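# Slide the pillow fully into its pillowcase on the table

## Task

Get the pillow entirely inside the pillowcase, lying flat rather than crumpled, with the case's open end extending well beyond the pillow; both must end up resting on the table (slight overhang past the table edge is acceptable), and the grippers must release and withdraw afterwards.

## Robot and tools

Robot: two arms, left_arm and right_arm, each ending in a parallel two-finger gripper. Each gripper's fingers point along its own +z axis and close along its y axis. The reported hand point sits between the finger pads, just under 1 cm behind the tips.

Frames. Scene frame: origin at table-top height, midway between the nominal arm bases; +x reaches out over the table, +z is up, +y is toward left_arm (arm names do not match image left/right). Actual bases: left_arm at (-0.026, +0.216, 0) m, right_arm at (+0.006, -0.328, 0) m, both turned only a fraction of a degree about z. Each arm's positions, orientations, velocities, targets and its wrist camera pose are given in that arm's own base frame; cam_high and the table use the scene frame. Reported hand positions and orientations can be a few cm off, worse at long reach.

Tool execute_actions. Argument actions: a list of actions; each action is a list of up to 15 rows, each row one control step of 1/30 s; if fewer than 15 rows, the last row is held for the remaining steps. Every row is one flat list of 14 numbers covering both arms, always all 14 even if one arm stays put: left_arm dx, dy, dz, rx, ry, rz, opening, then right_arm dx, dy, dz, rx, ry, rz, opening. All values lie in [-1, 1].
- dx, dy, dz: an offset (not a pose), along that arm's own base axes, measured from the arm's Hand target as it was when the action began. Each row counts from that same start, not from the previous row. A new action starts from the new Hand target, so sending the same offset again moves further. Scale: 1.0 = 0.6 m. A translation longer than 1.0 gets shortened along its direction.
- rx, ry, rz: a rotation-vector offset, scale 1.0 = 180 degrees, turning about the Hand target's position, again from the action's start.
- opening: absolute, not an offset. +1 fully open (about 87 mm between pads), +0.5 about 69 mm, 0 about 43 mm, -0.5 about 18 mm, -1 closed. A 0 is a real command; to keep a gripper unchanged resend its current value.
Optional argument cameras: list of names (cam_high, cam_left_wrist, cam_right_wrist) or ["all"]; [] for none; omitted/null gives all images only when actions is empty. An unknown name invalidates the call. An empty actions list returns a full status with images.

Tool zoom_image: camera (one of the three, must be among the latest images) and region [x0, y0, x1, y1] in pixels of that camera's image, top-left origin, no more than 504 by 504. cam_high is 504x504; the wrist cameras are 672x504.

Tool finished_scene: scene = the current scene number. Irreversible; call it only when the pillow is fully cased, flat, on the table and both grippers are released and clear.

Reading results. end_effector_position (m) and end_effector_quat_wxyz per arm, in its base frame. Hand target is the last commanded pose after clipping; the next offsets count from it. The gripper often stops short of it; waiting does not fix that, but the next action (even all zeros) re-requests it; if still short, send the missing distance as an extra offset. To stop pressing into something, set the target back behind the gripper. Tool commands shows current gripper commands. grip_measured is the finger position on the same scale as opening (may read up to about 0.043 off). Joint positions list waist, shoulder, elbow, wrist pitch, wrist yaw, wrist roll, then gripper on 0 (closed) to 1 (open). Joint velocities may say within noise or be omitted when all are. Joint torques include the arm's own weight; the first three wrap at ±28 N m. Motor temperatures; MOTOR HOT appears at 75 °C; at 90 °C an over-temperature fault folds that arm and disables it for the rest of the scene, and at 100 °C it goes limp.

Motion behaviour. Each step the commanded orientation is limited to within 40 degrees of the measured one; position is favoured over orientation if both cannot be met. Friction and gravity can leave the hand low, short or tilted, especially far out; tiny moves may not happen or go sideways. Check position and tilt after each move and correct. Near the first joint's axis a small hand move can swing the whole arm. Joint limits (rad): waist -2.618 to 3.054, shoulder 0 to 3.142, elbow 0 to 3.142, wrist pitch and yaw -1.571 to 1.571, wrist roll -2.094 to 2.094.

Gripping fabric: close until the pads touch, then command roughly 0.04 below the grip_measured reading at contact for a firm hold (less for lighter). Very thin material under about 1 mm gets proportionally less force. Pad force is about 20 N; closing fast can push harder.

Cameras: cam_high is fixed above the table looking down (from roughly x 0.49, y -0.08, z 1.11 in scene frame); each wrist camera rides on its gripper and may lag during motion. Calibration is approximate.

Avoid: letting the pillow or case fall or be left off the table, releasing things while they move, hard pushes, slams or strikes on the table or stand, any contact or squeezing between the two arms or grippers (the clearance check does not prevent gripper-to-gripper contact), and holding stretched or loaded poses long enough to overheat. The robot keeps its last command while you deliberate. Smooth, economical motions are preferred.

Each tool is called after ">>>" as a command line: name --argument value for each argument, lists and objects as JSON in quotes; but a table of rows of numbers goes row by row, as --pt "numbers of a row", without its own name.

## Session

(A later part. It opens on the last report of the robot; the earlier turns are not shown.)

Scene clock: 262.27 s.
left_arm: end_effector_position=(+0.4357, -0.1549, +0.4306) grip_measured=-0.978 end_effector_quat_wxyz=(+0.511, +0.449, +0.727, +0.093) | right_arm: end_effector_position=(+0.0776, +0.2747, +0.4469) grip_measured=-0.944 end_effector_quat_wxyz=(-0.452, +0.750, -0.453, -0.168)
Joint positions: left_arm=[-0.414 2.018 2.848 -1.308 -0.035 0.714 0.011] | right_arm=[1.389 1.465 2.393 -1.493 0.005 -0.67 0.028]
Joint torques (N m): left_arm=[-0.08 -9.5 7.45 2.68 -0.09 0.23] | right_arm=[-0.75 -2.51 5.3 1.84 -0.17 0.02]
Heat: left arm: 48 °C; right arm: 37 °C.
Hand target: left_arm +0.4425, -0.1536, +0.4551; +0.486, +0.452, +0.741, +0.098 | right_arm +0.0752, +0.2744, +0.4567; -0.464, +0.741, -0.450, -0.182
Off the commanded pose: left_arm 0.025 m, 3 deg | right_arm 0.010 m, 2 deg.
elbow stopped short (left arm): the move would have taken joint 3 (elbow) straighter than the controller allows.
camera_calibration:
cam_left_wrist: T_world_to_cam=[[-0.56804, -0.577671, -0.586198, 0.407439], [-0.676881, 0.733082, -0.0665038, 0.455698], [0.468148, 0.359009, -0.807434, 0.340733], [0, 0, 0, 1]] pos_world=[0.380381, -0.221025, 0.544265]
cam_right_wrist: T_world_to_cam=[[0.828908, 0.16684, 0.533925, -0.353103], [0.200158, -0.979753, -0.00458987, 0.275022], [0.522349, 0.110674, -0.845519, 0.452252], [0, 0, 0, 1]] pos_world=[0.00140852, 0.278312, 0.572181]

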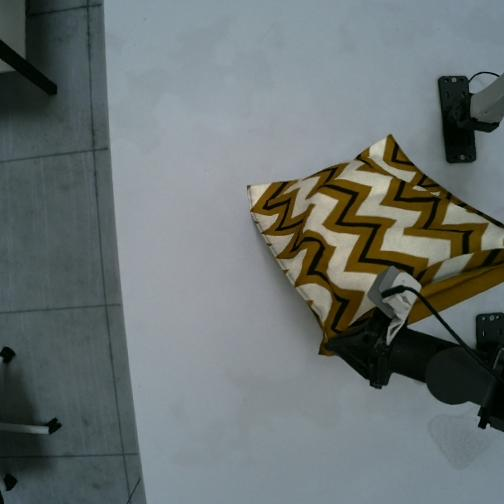

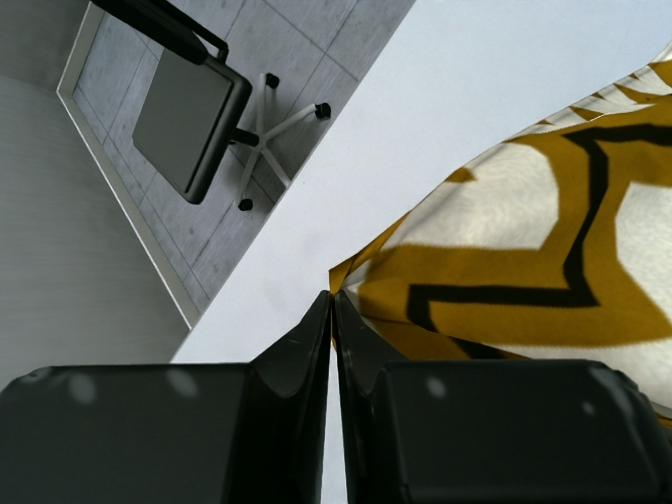

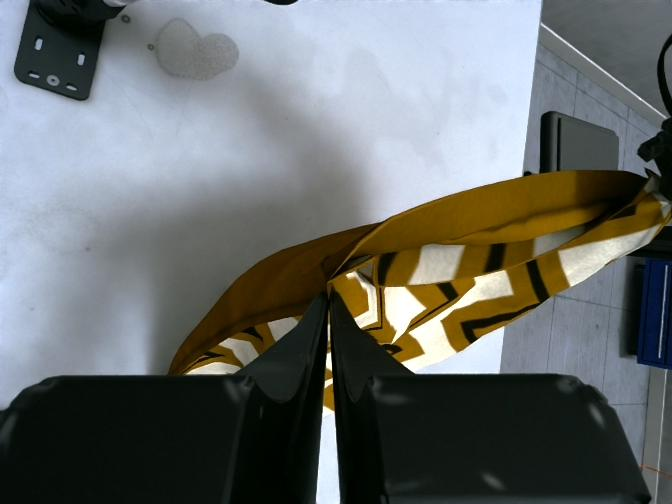

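>>> execute_actions --actions '[[[-0.012,0.025,-0.07,0,0,0,-1,-0.008,0.019,-0.07,0,0,0,-1]],[[-0.012,0.025,-0.08,0.014,0.039,0,-1,-0.008,0.019,-0.08,-0.041,0.007,0,-1]],[[-0.012,0.025,-0.09,0.014,0.039,0,-1,-0.008,0.019,-0.09,-0.041,0.007,0,-1]],[[-0.012,0.025,-0.09,0.014,0.039,0,-1,-0.008,0.019,-0.09,-0.041,0.007,0,-1]],[[-0.012,0.025,-0.09,0.014,0.039,0,-1,-0.008,0.019,-0.09,-0.041,0.007,0,-1]],[[-0.012,0.025,-0.09,0.014,0.039,0,-1,-0.008,0.019,-0.09,-0.041,0.007,0,-1]],[[-0.012,0.025,-0.09,0.014,0.039,0,-1,-0.008,0.019,-0.09,-0.041,0.007,0,-1]],[[0,0,-0.05,0,0,0,-1,0,0,-0.05,0,0,0,-1]]]' --cameras '["all"]'

Scene clock: 329.00 s.
left_arm: end_effector_position=(+0.3899, -0.0503, +0.0673) grip_measured=-0.978 end_effector_quat_wxyz=(+0.124, +0.511, +0.850, +0.020) | right_arm: end_effector_position=(+0.0468, +0.3546, +0.0709) grip_measured=-0.944 end_effector_quat_wxyz=(-0.125, +0.849, -0.512, -0.041)
Joint positions: left_arm=[-0.189 1.912 1.491 -0.902 0.048 0.888 0.011] | right_arm=[1.521 1.8 1.358 -0.869 0.045 -0.539 0.028]
Joint torques (N m): left_arm=[0.12 -10.11 7.24 1.05 0.07 0.16] | right_arm=[0.38 -7.31 4.78 0.81 -0.11 -0.01]
Motor temperatures (°C): left_arm=[23 43 34 44 21 23 21] | right_arm=[22 32 32 31 21 20 21]
Heat: left arm: 44 °C; right arm: 32 °C.
Hand target: left_arm +0.3922, -0.0486, +0.0651; +0.126, +0.515, +0.847, +0.024 | right_arm +0.0417, +0.3542, +0.0666; -0.121, +0.848, -0.514, -0.046
Off the commanded pose: left_arm 0.004 m, 1 deg | right_arm 0.007 m, 1 deg.
camera_calibration:
cam_left_wrist: T_world_to_cam=[[-0.865746, -0.478057, -0.148136, 0.320403], [-0.457573, 0.636143, 0.621248, 0.187162], [-0.202757, 0.605626, -0.769485, 0.302685], [0, 0, 0, 1]] pos_world=[0.424399, -0.149205, 0.164101]
cam_right_wrist: T_world_to_cam=[[0.879952, 0.437321, 0.185568, -0.213862], [0.237627, -0.743422, 0.625185, 0.227409], [0.411362, -0.506037, -0.758095, 0.359286], [0, 0, 0, 1]] pos_world=[-0.013647, 0.444399, 0.169886]

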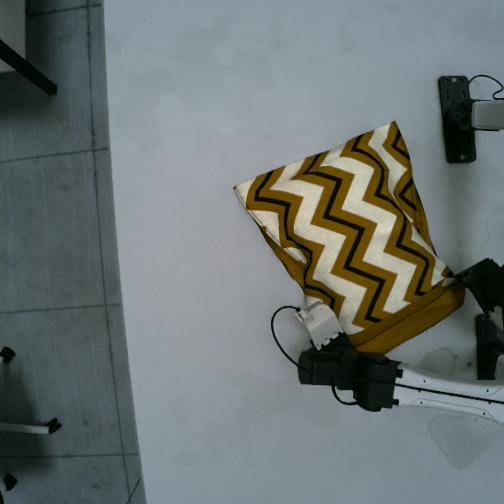

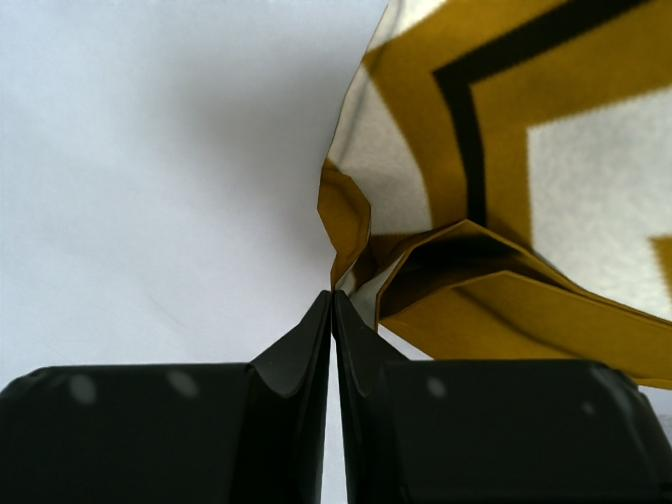

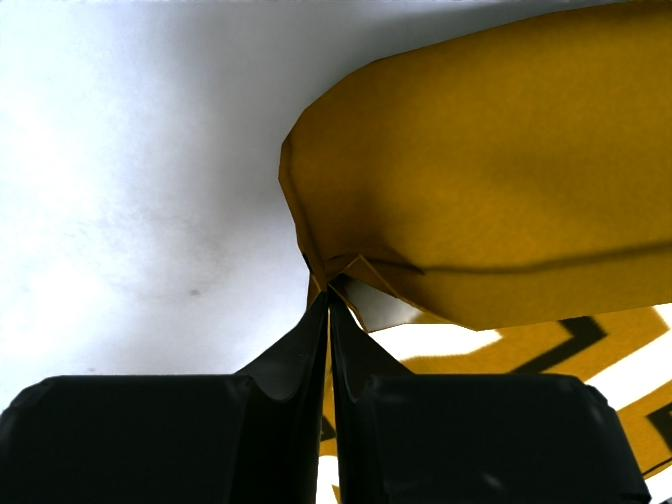

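>>> execute_actions --actions '[[[-0.03,0.06,-0.02,0,0,0,-1,-0.012,0.035,-0.02,0,0,0,-1]],[[-0.03,0.06,-0.02,0,0,0,-1,-0.012,0.03,-0.025,0,0,0,-1]],[[0,0,-0.015,0,0,0,-1,0,0,-0.015,0,0,0,-1]],[[0,0,0,0,0,0,-0.5,0,0,0,0,0,0,-0.5]],[[0,0,0,0,0,0,0.2,0,0,0,0,0,0,0.2]],[[0,0.0,0.03,0,0,0,0.6,0,0.0,0.03,0,0,0,0.6]],[[0,0.0,0.13,0,0,0,0.6,0,0.0,0.13,0,0,0,0.6]],[[0,0.12,0.08,0,0,0,0.6,0.0,-0.12,0.1,0,0,0,0.6]],[[0,0.12,0.0,0,0,0,0.6,0.0,-0.12,0,0,0,0,0.6]]]' --cameras '["all"]'

>>> zoom_image --camera "cam_high" --region '[200, 100, 500, 400]'

Scene clock: 345.23 s.
left_arm: end_effector_position=(+0.3533, +0.1682, +0.1736) grip_measured=+0.600 end_effector_quat_wxyz=(+0.124, +0.509, +0.851, +0.027) | right_arm: end_effector_position=(+0.0349, +0.2223, +0.1990) grip_measured=+0.600 end_effector_quat_wxyz=(-0.117, +0.850, -0.513, -0.040)
Joint positions: left_arm=[0.416 1.886 1.883 -1.378 0.171 1.477 0.8] | right_arm=[1.542 1.336 1.412 -1.403 0.045 -0.519 0.8]
Joint torques (N m): left_arm=[-0.21 -8.43 10.45 0.53 0.33 0.13] | right_arm=[-1.17 -3.02 5.07 0.73 -0.09 -0.32]
Motor temperatures (°C): left_arm=[23 42 34 38 21 23 21] | right_arm=[22 33 32 30 21 20 21]
Heat: left arm: 42 °C; right arm: 33 °C.
Hand target: left_arm +0.3560, +0.1675, +0.1762; +0.126, +0.516, +0.847, +0.024 | right_arm +0.0363, +0.2197, +0.1951; -0.107, +0.853, -0.510, -0.035
Off the commanded pose: left_arm 0.004 m, 1 deg | right_arm 0.005 m, 1 deg.
led back after a hold (right arm): the arm was led back toward your command in small steps, so it may still be short of it.
pose unreachable (right arm): on one or more control steps of this call, first in action 1 (counted from 0), this arm could not follow its commanded pose, so it was not sent that pose on those steps. It may still have moved: this result reports where it is.
cause: moving toward the commanded pose would bring a part of the arm too close to another arm (this arm's wrist camera and the left arm's upper arm (the part past joint 2), 18 mm apart when this arm was first held).
camera_calibration:
cam_left_wrist: T_world_to_cam=[[-0.861374, -0.482101, -0.16004, 0.41018], [-0.46632, 0.625534, 0.625502, -0.0305931], [-0.201445, 0.613421, -0.763632, 0.241917], [0, 0, 0, 1]] pos_world=[0.387785, 0.0684883, 0.269517]
cam_right_wrist: T_world_to_cam=[[0.880501, 0.440966, 0.173972, -0.167861], [0.242224, -0.733989, 0.634498, 0.0477544], [0.407486, -0.516536, -0.753091, 0.395789], [0, 0, 0, 1]] pos_world=[-0.0250434, 0.313512, 0.296968]

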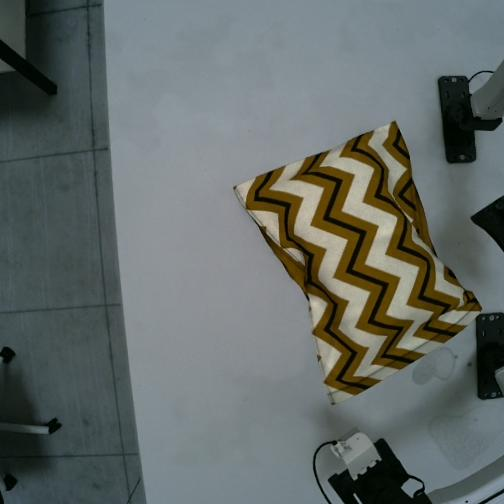

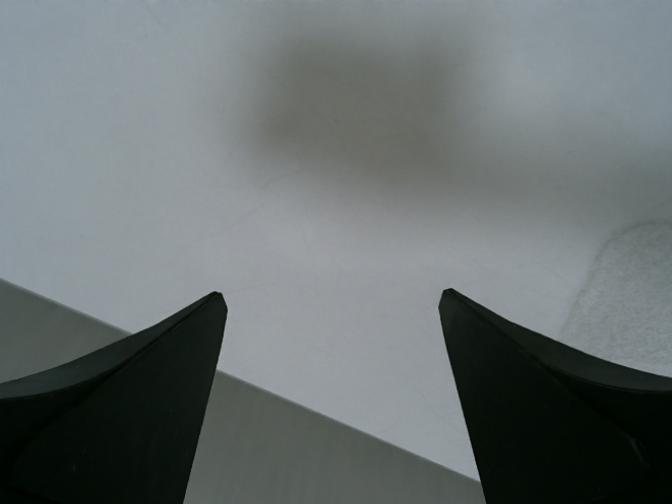

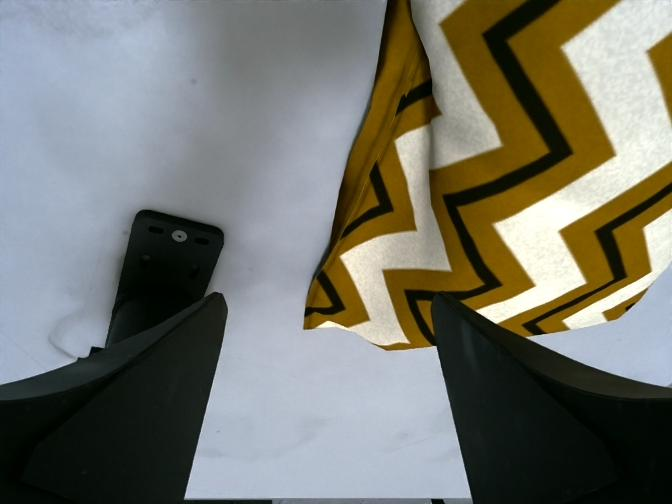

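Scaled by 1.680 from the camera's 504x504 image, which has a finer 720x720 frame.

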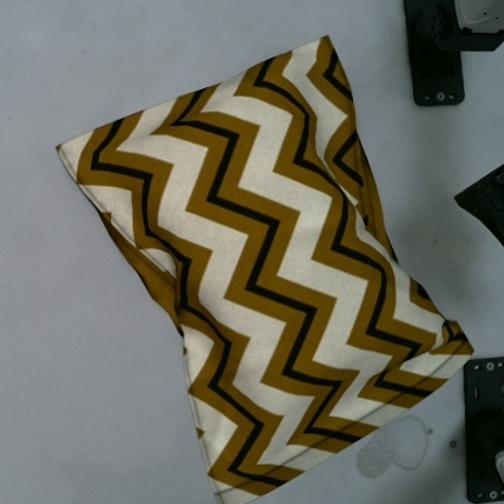

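>>> finished_scene --scene 1

The scene is finished: the task was done.


## Next scene

The same job, from a new start.

>>> execute_actions --actions '[]'

Scene clock: 0.00 s.
left_arm: end_effector_position=(+0.2589, -0.1529, +0.1707) grip_measured=+0.967 end_effector_quat_wxyz=(+0.349, -0.119, +0.903, -0.221) | right_arm: end_effector_position=(+0.2884, +0.1238, +0.1755) grip_measured=+1.000 end_effector_quat_wxyz=(+0.345, -0.193, +0.908, +0.139)
Joint positions: left_arm=[-0.451 1.018 0.861 -0.563 -0.014 -0.708 0.984] | right_arm=[0.299 1.206 1.066 -0.691 -0.202 -0.042 1]
Joint velocities: within noise
Joint torques (N m): no reading
Motor temperatures (°C): left_arm=[22 31 29 31 21 23 20] | right_arm=[21 29 29 27 21 20 20]
Heat: left arm: 31 °C; right arm: 29 °C.
Hand target: left_arm +0.2599, -0.1534, +0.1747; +0.352, -0.119, +0.901, -0.223 | right_arm +0.2893, +0.1241, +0.1793; +0.350, -0.193, +0.906, +0.139
Tool commands: left_gripper/opening=+1.0 right_gripper/opening=+1.0
camera_calibration:
cam_left_wrist: T_world_to_cam=[[0.0553869, -0.868866, 0.491939, -0.234123], [-0.991273, 0.0111775, 0.131348, 0.254423], [-0.119623, -0.494921, -0.860664, 0.243581], [0, 0, 0, 1]] pos_world=[0.294308, -0.0857119, 0.291397]
cam_right_wrist: T_world_to_cam=[[0.435476, -0.893638, -0.108496, -0.000322476], [-0.883523, -0.447385, 0.138689, 0.3053], [-0.172477, 0.0354628, -0.984375, 0.363408], [0, 0, 0, 1]] pos_world=[0.33256, 0.123411, 0.315353]

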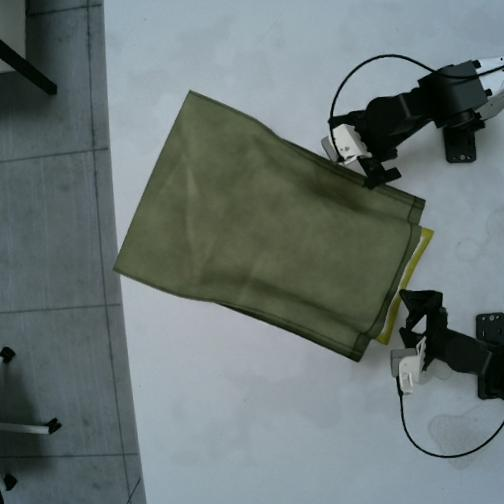

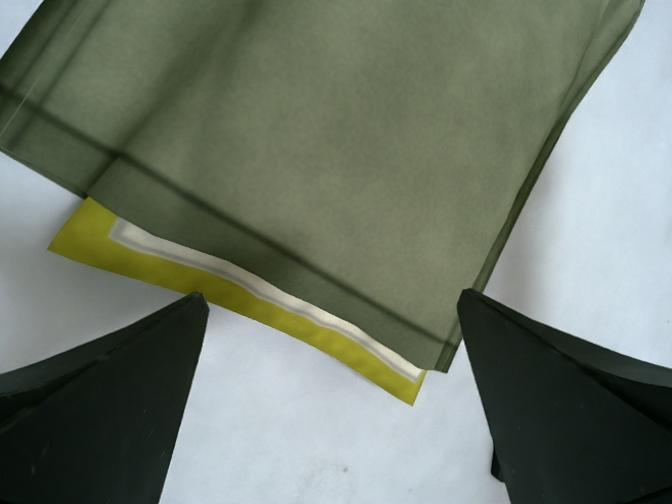

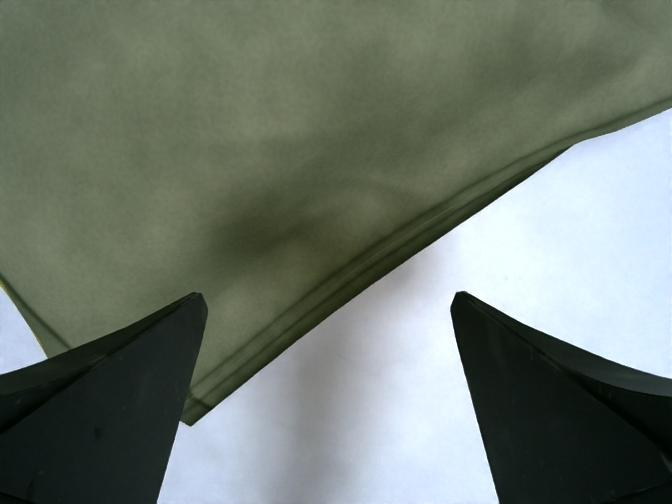

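>>> execute_actions --actions '[[[0.029,0.0495,-0.031,0.05,0.049,-0.0535,0.6,-0.0655,0.021,-0.033,-0.0095,0.0626,-0.066,0.6]],[[0.029,0.0495,-0.031,0.05,0.049,-0.0535,0.6,-0.0655,0.021,-0.033,-0.0095,0.0626,-0.066,0.6]],[[0.029,0.0495,-0.031,0.05,0.049,-0.0535,0.6,-0.0655,0.021,-0.033,-0.0095,0.0626,-0.066,0.6]],[[0.029,0.0495,-0.031,0.05,0.049,-0.0535,0.6,-0.0655,0.021,-0.033,-0.0095,0.0626,-0.066,0.6]],[[0,0,0,0,0,0,0.6,0,0,0,0,0,0,0.6]]]' --cameras '["all"]'

Scene clock: 36.00 s.
left_arm: end_effector_position=(+0.3257, -0.0369, +0.0943) grip_measured=+0.600 end_effector_quat_wxyz=(-0.004, +0.220, +0.976, -0.004) | right_arm: end_effector_position=(+0.1382, +0.1747, +0.1017) grip_measured=+0.600 end_effector_quat_wxyz=(+0.010, +0.223, +0.975, +0.006)
Joint positions: left_arm=[-0.146 1.949 1.648 -1.278 0.007 0.297 0.8] | right_arm=[0.736 1.414 1.084 -1.22 0.01 1.186 0.8]
Joint velocities: left_arm=[-0.012 0.007 -0.012 -0.037 -0.154 -0.037 0.011] | right_arm=[within noise]
Joint torques (N m): left_arm=[0.1 -10.02 10.47 0.26 0.01 0.19] | right_arm=[0.4 -3.96 4.86 0.19 -0.07 0]
Motor temperatures (°C): left_arm=[22 30 34 34 21 23 20] | right_arm=[21 30 31 29 21 20 20]
Heat: left arm: 34 °C; right arm: 31 °C.
Hand target: left_arm +0.3295, -0.0346, +0.1003; +0.001, +0.226, +0.974, +0.001 | right_arm +0.1322, +0.1745, +0.1002; +0.000, +0.225, +0.974, +0.001
Off the commanded pose: left_arm 0.007 m, 1 deg | right_arm 0.006 m, 1 deg.
camera_calibration:
cam_left_wrist: T_world_to_cam=[[-0.425707, -0.904615, 0.0211235, 0.100314], [-0.570114, 0.286275, 0.770076, 0.142183], [-0.702669, 0.315784, -0.637603, 0.441969], [0, 0, 0, 1]] pos_world=[0.434323, -0.0895246, 0.17019]
cam_right_wrist: T_world_to_cam=[[-0.437434, -0.89925, 0.00076812, 0.21299], [-0.575684, 0.280693, 0.767984, -0.028318], [-0.690825, 0.3355, -0.640469, 0.247295], [0, 0, 0, 1]] pos_world=[0.247705, 0.116513, 0.179969]

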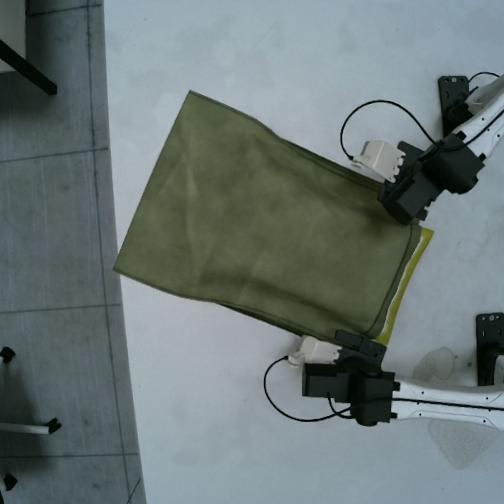

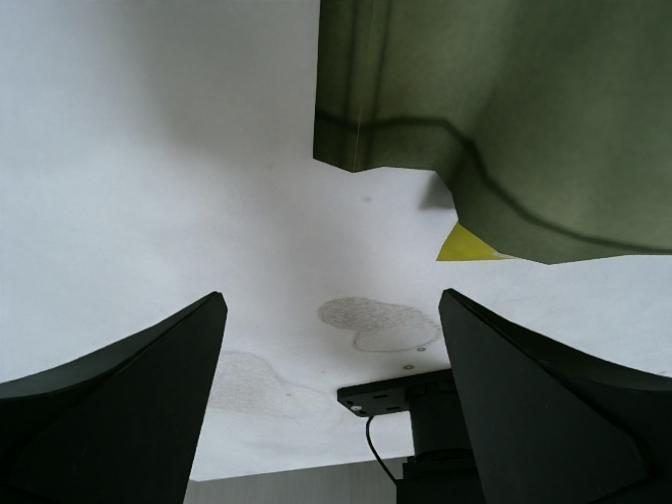

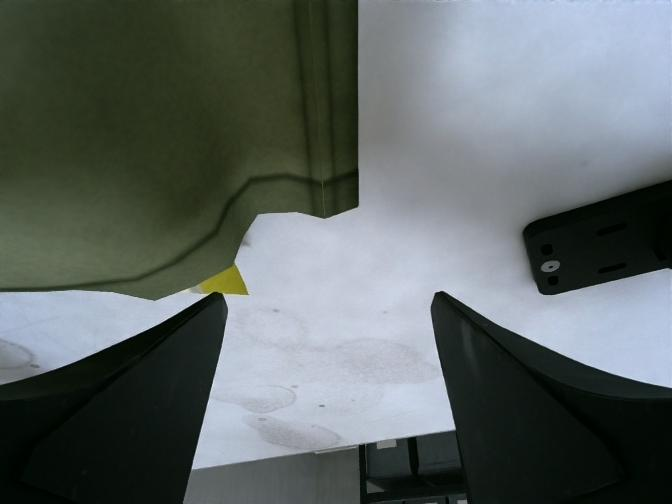

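>>> execute_actions --actions '[[[0.0175,-0.024,-0.06,0,0,0,0.7,-0.036,0.009,-0.06,0,0,0,0.7]],[[0,0,-0.06,0,0,0,0.7,0,0,-0.06,0,0,0,0.7]],[[0,0,-0.035,0,0,0,0.7,0,0,-0.035,0,0,0,0.7]],[[0,0,-0.01,0,0,0,0.7,0,0,-0.01,0,0,0,0.7]]]' --cameras '["cam_left_wrist","cam_right_wrist"]'

Scene clock: 52.27 s.
left_arm: end_effector_position=(+0.3391, -0.0497, +0.0113) grip_measured=+0.700 end_effector_quat_wxyz=(+0.000, +0.233, +0.972, -0.003) | right_arm: end_effector_position=(+0.1149, +0.1823, +0.0092) grip_measured=+0.700 end_effector_quat_wxyz=(+0.004, +0.223, +0.975, +0.009)
Joint positions: left_arm=[-0.178 2.064 1.48 -0.987 0.005 0.292 0.85] | right_arm=[0.821 1.479 0.754 -0.826 -0.002 1.271 0.85]
Joint torques (N m): left_arm=[-0.2 -9.43 5.46 0.77 0.04 -0.12] | right_arm=[0.39 -2.85 3.36 0.48 0.04 -0.06]
Heat: left arm: 35 °C; right arm: 31 °C.
Hand target: left_arm +0.3400, -0.0491, +0.0012; +0.001, +0.226, +0.974, +0.001 | right_arm +0.1105, +0.1799, +0.0011; +0.000, +0.225, +0.974, +0.001
Off the commanded pose: left_arm 0.010 m, 1 deg | right_arm 0.010 m, 1 deg.
camera_calibration:
cam_left_wrist: T_world_to_cam=[[-0.450145, -0.892788, 0.017291, 0.105058], [-0.567829, 0.301137, 0.766085, 0.217365], [-0.689158, 0.335031, -0.642507, 0.39908], [0, 0, 0, 1]] pos_world=[0.445747, -0.105366, 0.0880749]
cam_right_wrist: T_world_to_cam=[[-0.436855, -0.899528, -0.00267873, 0.209757], [-0.567873, 0.273475, 0.776358, 0.0275924], [-0.697624, 0.340677, -0.630286, 0.169157], [0, 0, 0, 1]] pos_world=[0.22531, 0.123508, 0.0857578]
Images, in order (width x height): cam_left_wrist 672x504, cam_right_wrist 672x504.

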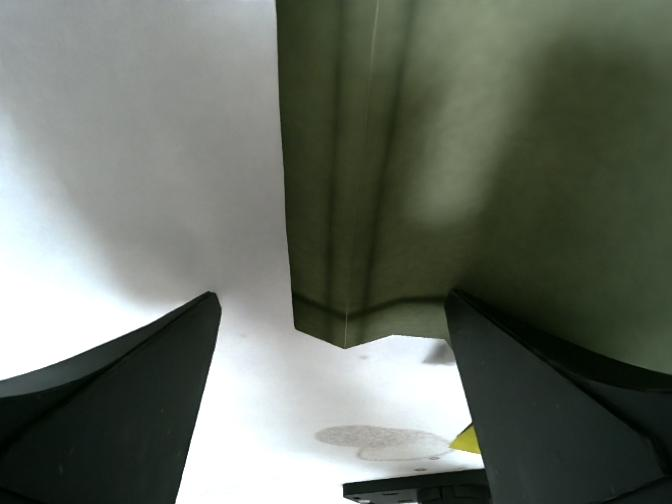

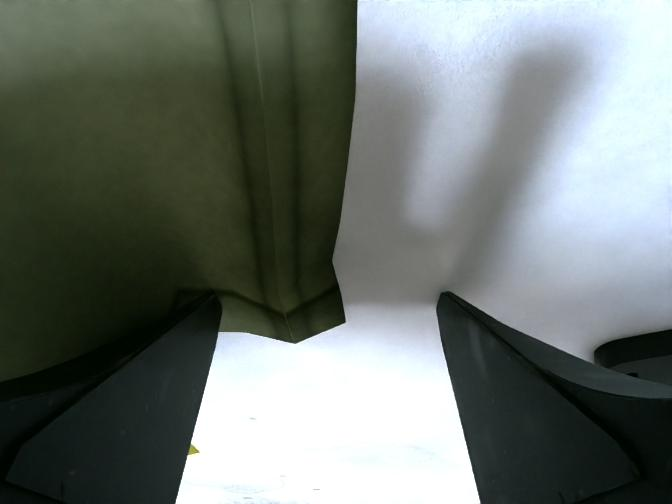

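>>> execute_actions --actions '[[[0,0,0.007,0,0,0,0.2,0,0,0.007,0,0,0,0.2]],[[0,0,0.0,0,0,0,-0.4,0,0,0,0,0,0,-0.4]],[[0,0,0,0,0,0,-1,0,0,0,0,0,0,-1]],[[0,0,0,0,0,0,-1,0,0,0,0,0,0,-1]],[[0,0,0.06,0,0,0,-1,0,0,0.06,0,0,0,-1]],[[0,0,0.04,0,0,0,-1,0,0,0.04,0,0,0,-1]]]' --cameras '["all"]'

Scene clock: 79.90 s.
left_arm: end_effector_position=(+0.3361, -0.0508, +0.0530) grip_measured=-0.986 end_effector_quat_wxyz=(-0.012, +0.230, +0.973, -0.005) | right_arm: end_effector_position=(+0.1106, +0.1797, +0.0582) grip_measured=-0.918 end_effector_quat_wxyz=(-0.004, +0.227, +0.974, +0.001)
Joint positions: left_arm=[-0.18 2.035 1.604 -1.164 0.008 0.285 0.007] | right_arm=[0.821 1.403 0.896 -1.066 -0.009 1.279 0.041]
Joint torques (N m): left_arm=[0.09 -13.08 9.78 0.22 -0.01 -0.06] | right_arm=[0.21 -4.63 7.21 0.03 0.1 -0.1]
Motor temperatures (°C): left_arm=[22 37 34 31 21 23 20] | right_arm=[21 30 31 27 21 20 20]
Heat: left arm: 37 °C; right arm: 31 °C.
Hand target: left_arm +0.3400, -0.0490, +0.0655; +0.001, +0.226, +0.974, +0.001 | right_arm +0.1105, +0.1800, +0.0654; +0.000, +0.225, +0.974, +0.001
Off the commanded pose: left_arm 0.013 m, 2 deg | right_arm 0.007 m, 1 deg.
camera_calibration:
cam_left_wrist: T_world_to_cam=[[-0.444837, -0.895216, 0.0266292, 0.0997223], [-0.550498, 0.296756, 0.780313, 0.177265], [-0.706451, 0.332453, -0.624822, 0.428774], [0, 0, 0, 1]] pos_world=[0.444852, -0.105879, 0.126929]
cam_right_wrist: T_world_to_cam=[[-0.443544, -0.896106, 0.0162264, 0.204705], [-0.550159, 0.286514, 0.784369, -0.0169855], [-0.707527, 0.338975, -0.620082, 0.198803], [0, 0, 0, 1]] pos_world=[0.222109, 0.120914, 0.133275]

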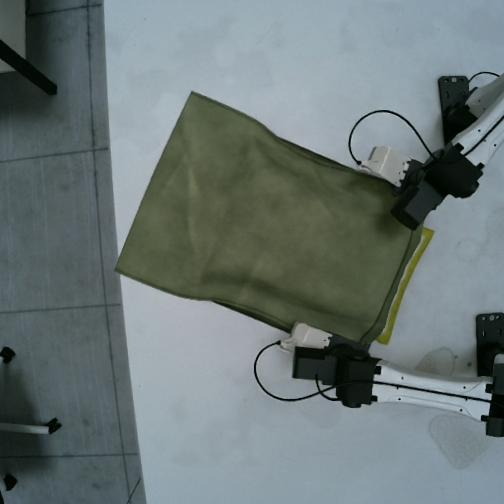

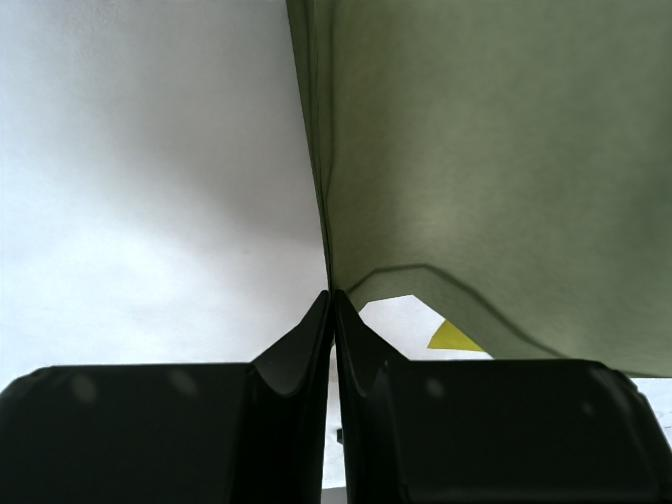

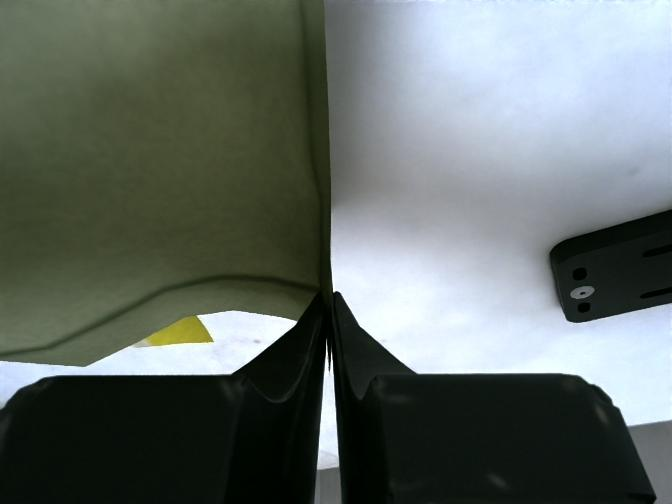

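>>> execute_actions --actions '[[[0.007,-0.003,0.08,-0.029,-0.063,0,-1,0.007,-0.003,0.08,-0.029,-0.063,0,-1]],[[0.03,-0.014,0.14,-0.029,-0.063,0,-1,0.03,-0.014,0.14,-0.029,-0.063,0,-1]],[[0.05,-0.023,0.135,-0.029,-0.063,0,-1,0.05,-0.023,0.135,-0.029,-0.063,0,-1]],[[0.067,-0.031,0.123,-0.029,-0.063,0,-1,0.067,-0.031,0.123,-0.029,-0.063,0,-1]],[[0.08,-0.037,0.107,-0.029,-0.063,0,-1,0.08,-0.037,0.107,-0.029,-0.063,0,-1]],[[0.05,-0.023,0.07,-0.029,-0.063,0,-1,0.05,-0.023,0.07,-0.029,-0.063,0,-1]],[[0,0,0,0,0,0,-1,0,0,0,0,0,0,-1]]]' --cameras '["all"]'

Scene clock: 95.17 s.
left_arm: end_effector_position=(+0.5046, -0.1261, +0.4368) grip_measured=-0.985 end_effector_quat_wxyz=(+0.585, +0.179, +0.782, -0.122) | right_arm: end_effector_position=(+0.2800, +0.1094, +0.4484) grip_measured=-0.918 end_effector_quat_wxyz=(+0.590, +0.164, +0.783, -0.111)
Joint positions: left_arm=[-0.168 2.106 2.837 -1.032 0.252 0.096 0.007] | right_arm=[0.897 1.608 2.377 -1.574 1.174 0.786 0.041]
Joint torques (N m): left_arm=[-0.17 -9.96 9.02 2.61 0.15 -0.11] | right_arm=[-1.14 -3.69 5.75 1.2 0.67 -0.37]
Heat: left arm: 40 °C; right arm: 32 °C.
Hand target: left_arm +0.5105, -0.1277, +0.4583; +0.596, +0.179, +0.773, -0.122 | right_arm +0.2809, +0.1012, +0.4583; +0.596, +0.178, +0.773, -0.123
Off the commanded pose: left_arm 0.022 m, 2 deg | right_arm 0.013 m, 3 deg.
elbow stopped short (left arm): the move would have taken joint 3 (elbow) straighter than the controller allows.
joint read past its limit (right arm) — joint 4 (wrist pitch), lower limit.
joint sent to its limit (right arm) — joint 4 (wrist pitch), lower limit. The joint targets still meet the commanded pose.
camera_calibration:
cam_left_wrist: T_world_to_cam=[[-0.433226, -0.901205, -0.0120334, 0.107242], [-0.825973, 0.402333, -0.394837, 0.658522], [0.360671, -0.161114, -0.918672, 0.340297], [0, 0, 0, 1]] pos_world=[0.467646, -0.113471, 0.573921]
cam_right_wrist: T_world_to_cam=[[-0.402442, -0.915278, -0.0174907, 0.216176], [-0.842353, 0.377723, -0.384405, 0.386264], [0.358444, -0.139967, -0.922999, 0.474162], [0, 0, 0, 1]] pos_world=[0.242408, 0.118327, 0.589914]

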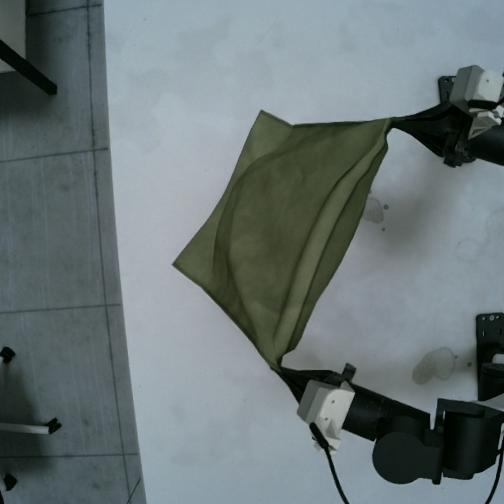

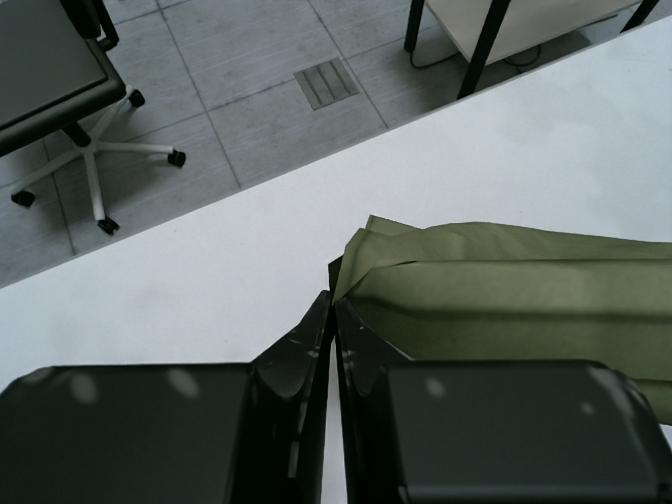

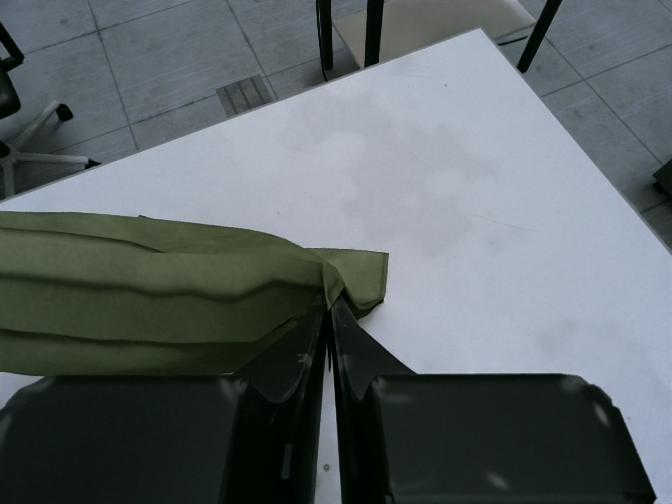

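>>> execute_actions --actions '[[[-0.039,0.087,-0.01,0,0,0,-1,-0.079,0.109,-0.01,0,0,0,-1]],[[-0.031,0.068,-0.05,0.029,0.063,0,-1,-0.062,0.086,-0.05,0.029,0.063,0,-1]],[[-0.029,0.064,-0.1,0.029,0.063,0,-1,-0.058,0.081,-0.1,0.029,0.063,0,-1]],[[-0.024,0.053,-0.108,0.029,0.063,0,-1,-0.048,0.067,-0.108,0.029,0.063,0,-1]],[[-0.02,0.045,-0.117,0.029,0.063,0,-1,-0.041,0.057,-0.117,0.029,0.063,0,-1]],[[-0.015,0.034,-0.125,0.02,0.05,0,-1,-0.031,0.043,-0.125,0.02,0.05,0,-1]],[[-0.009,0.019,-0.117,0,0,0,-1,-0.017,0.024,-0.117,0,0,0,-1]],[[0,0,0,0,0,0,-1,0,0,0,0,0,0,-1]]]' --cameras '["all"]'

Scene clock: 125.70 s.
left_arm: end_effector_position=(+0.4064, +0.0912, +0.0725) grip_measured=-0.985 end_effector_quat_wxyz=(+0.110, +0.215, +0.969, -0.043) | right_arm: end_effector_position=(+0.0829, +0.3812, +0.0812) grip_measured=-0.918 end_effector_quat_wxyz=(+0.134, +0.219, +0.966, -0.033)
Joint positions: left_arm=[0.234 2.114 1.819 -1.113 0.174 0.656 0.007] | right_arm=[1.376 2.07 1.79 -1.366 0.268 1.832 0.041]
Joint torques (N m): left_arm=[0.24 -15.24 6.53 1 0.17 0.26] | right_arm=[0.28 -9.88 4.57 0.14 0.11 -0.02]
Motor temperatures (°C): left_arm=[22 39 36 37 21 23 21] | right_arm=[21 31 32 28 21 20 21]
Heat: left arm: 39 °C; right arm: 32 °C.
Hand target: left_arm +0.4102, +0.0944, +0.0822; +0.130, +0.223, +0.966, -0.030 | right_arm +0.0793, +0.3814, +0.0821; +0.130, +0.222, +0.966, -0.030
Off the commanded pose: left_arm 0.011 m, 3 deg | right_arm 0.004 m, 1 deg.
elbow stopped short (left arm): the move would have taken joint 3 (elbow) straighter than the controller allows.
camera_calibration:
cam_left_wrist: T_world_to_cam=[[-0.425838, -0.903461, 0.0491986, 0.248903], [-0.713664, 0.36881, 0.595536, 0.231795], [-0.556188, 0.218491, -0.801821, 0.405578], [0, 0, 0, 1]] pos_world=[0.496994, 0.0507711, 0.174913]
cam_right_wrist: T_world_to_cam=[[-0.437863, -0.898812, 0.0203457, 0.372916], [-0.728941, 0.368173, 0.577143, -0.107449], [-0.526233, 0.237878, -0.81639, 0.16461], [0, 0, 0, 1]] pos_world=[0.171585, 0.335584, 0.188813]

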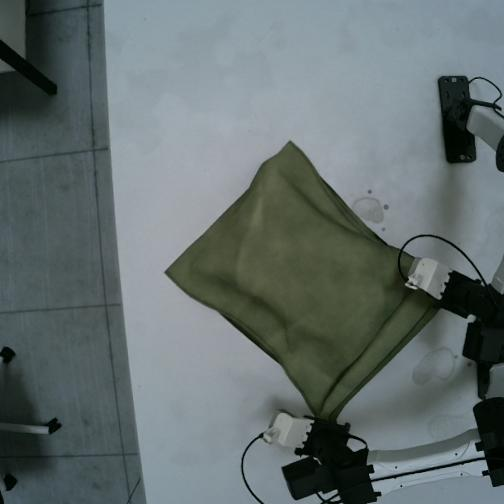

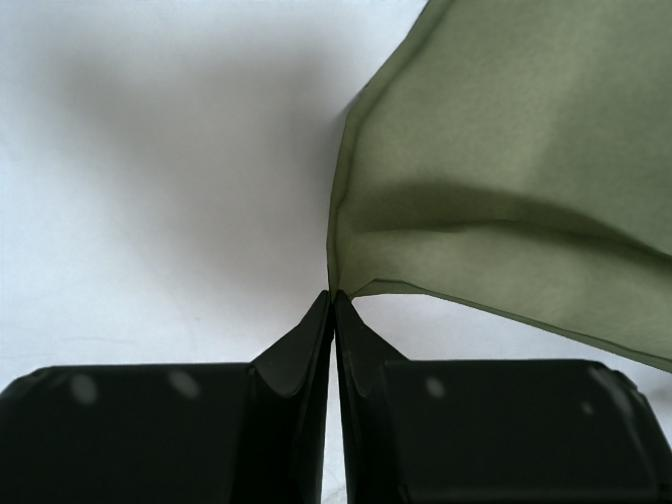

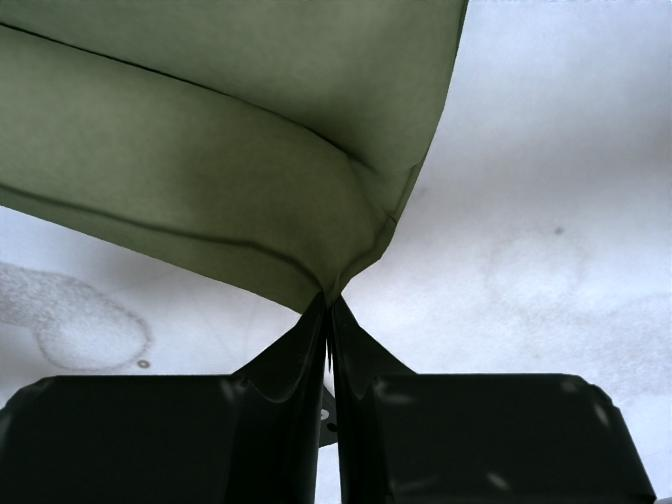

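>>> execute_actions --actions '[[[-0.025,0.035,-0.04,0,0,0,-1,-0.02,0.028,-0.04,0,0,0,-1]],[[-0.025,0.035,-0.03,0,0,0,-1,-0.015,0.022,-0.03,0,0,0,-1]],[[0,0,-0.015,0,0,0,-1,0,0,-0.02,0,0,0,-1]],[[0,0,0,0,0,0,-0.5,0,0,0,0,0,0,-0.5]],[[0,0,0,0,0,0,0.2,0,0,0,0,0,0,0.2]],[[0,0,0.03,0,0,0,0.6,0,0,0.03,0,0,0,0.6]],[[0,0,0.13,0,0,0,0.6,0,0,0.13,0,0,0,0.6]],[[0,0.1,0.08,0,0,0,0.6,0.03,-0.12,0.1,0,0,0,0.6]],[[0,0.1,0,0,0,0,0.6,0.03,-0.14,0,0,0,0,0.6]],[[0,0,0,0,0,0,0.6,0,-0.12,0,0,0,0,0.6]]]' --cameras '["all"]'

>>> zoom_image --camera "cam_high" --region '[140, 120, 490, 470]'

Scene clock: 142.13 s.
left_arm: end_effector_position=(+0.3789, +0.2563, +0.1723) grip_measured=+0.600 end_effector_quat_wxyz=(+0.160, +0.214, +0.964, +0.007) | right_arm: end_effector_position=(+0.0943, +0.1870, +0.1880) grip_measured=+0.600 end_effector_quat_wxyz=(+0.131, +0.223, +0.966, -0.003)
Joint positions: left_arm=[0.604 2.29 2.507 -1.554 0.224 1.014 0.8] | right_arm=[1.125 1.32 1.372 -1.571 0.258 1.572 0.8]
Joint torques (N m): left_arm=[-0.16 -11.9 10.03 0.67 0.37 0.21] | right_arm=[-0.85 -2.59 4.1 0.39 0.22 -0.26]
Motor temperatures (°C): left_arm=[22 44 36 34 21 23 21] | right_arm=[21 35 32 27 21 20 21]
Heat: left arm: 44 °C; right arm: 35 °C.
Hand target: left_arm +0.3803, +0.2564, +0.1752; +0.130, +0.223, +0.966, -0.030 | right_arm +0.0943, +0.1834, +0.1842; +0.130, +0.222, +0.966, -0.030
Off the commanded pose: left_arm 0.003 m, 6 deg | right_arm 0.005 m, 3 deg.
joint read past its limit (right arm) — joint 4 (wrist pitch), lower limit.
joint sent to its limit (left arm) — joint 4 (wrist pitch), lower limit. The joint targets are off in orientation, not in position.
joint sent to its limit (right arm) — joint 4 (wrist pitch), lower limit. The joint targets still meet the commanded pose.
camera_calibration:
cam_left_wrist: T_world_to_cam=[[-0.410479, -0.90916, -0.0702509, 0.397735], [-0.786481, 0.313995, 0.531842, 0.144425], [-0.461471, 0.273561, -0.843925, 0.391496], [0, 0, 0, 1]] pos_world=[0.457513, 0.209159, 0.281524]
cam_right_wrist: T_world_to_cam=[[-0.437617, -0.898433, -0.0361831, 0.211669], [-0.732983, 0.333142, 0.593088, -0.0853671], [-0.520796, 0.286067, -0.804324, 0.2921], [0, 0, 0, 1]] pos_world=[0.182181, 0.13505, 0.293232]

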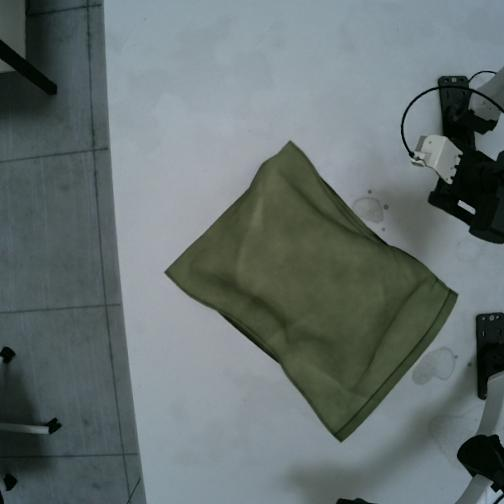

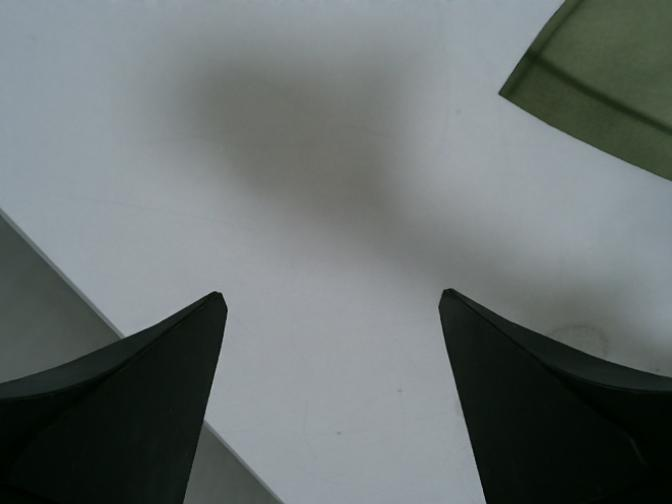

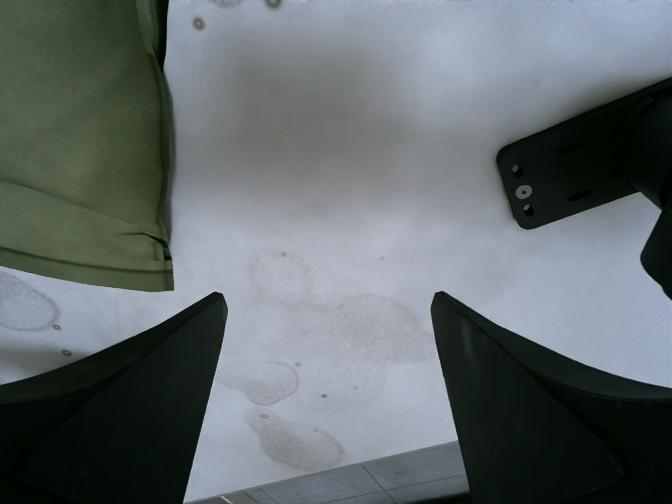

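Scaled by 1.440 from the camera's 504x504 image, which has a finer 720x720 frame.

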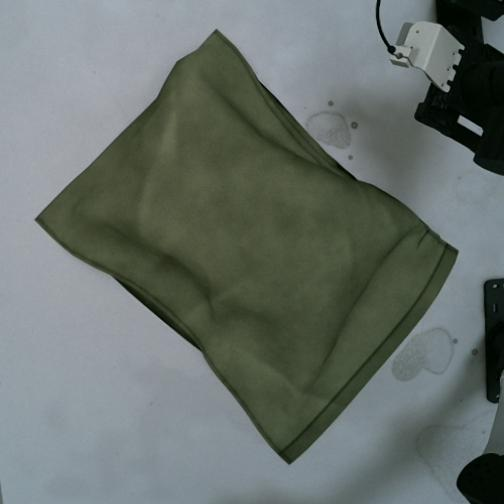

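>>> finished_scene --scene 2

The scene is finished: the task was done.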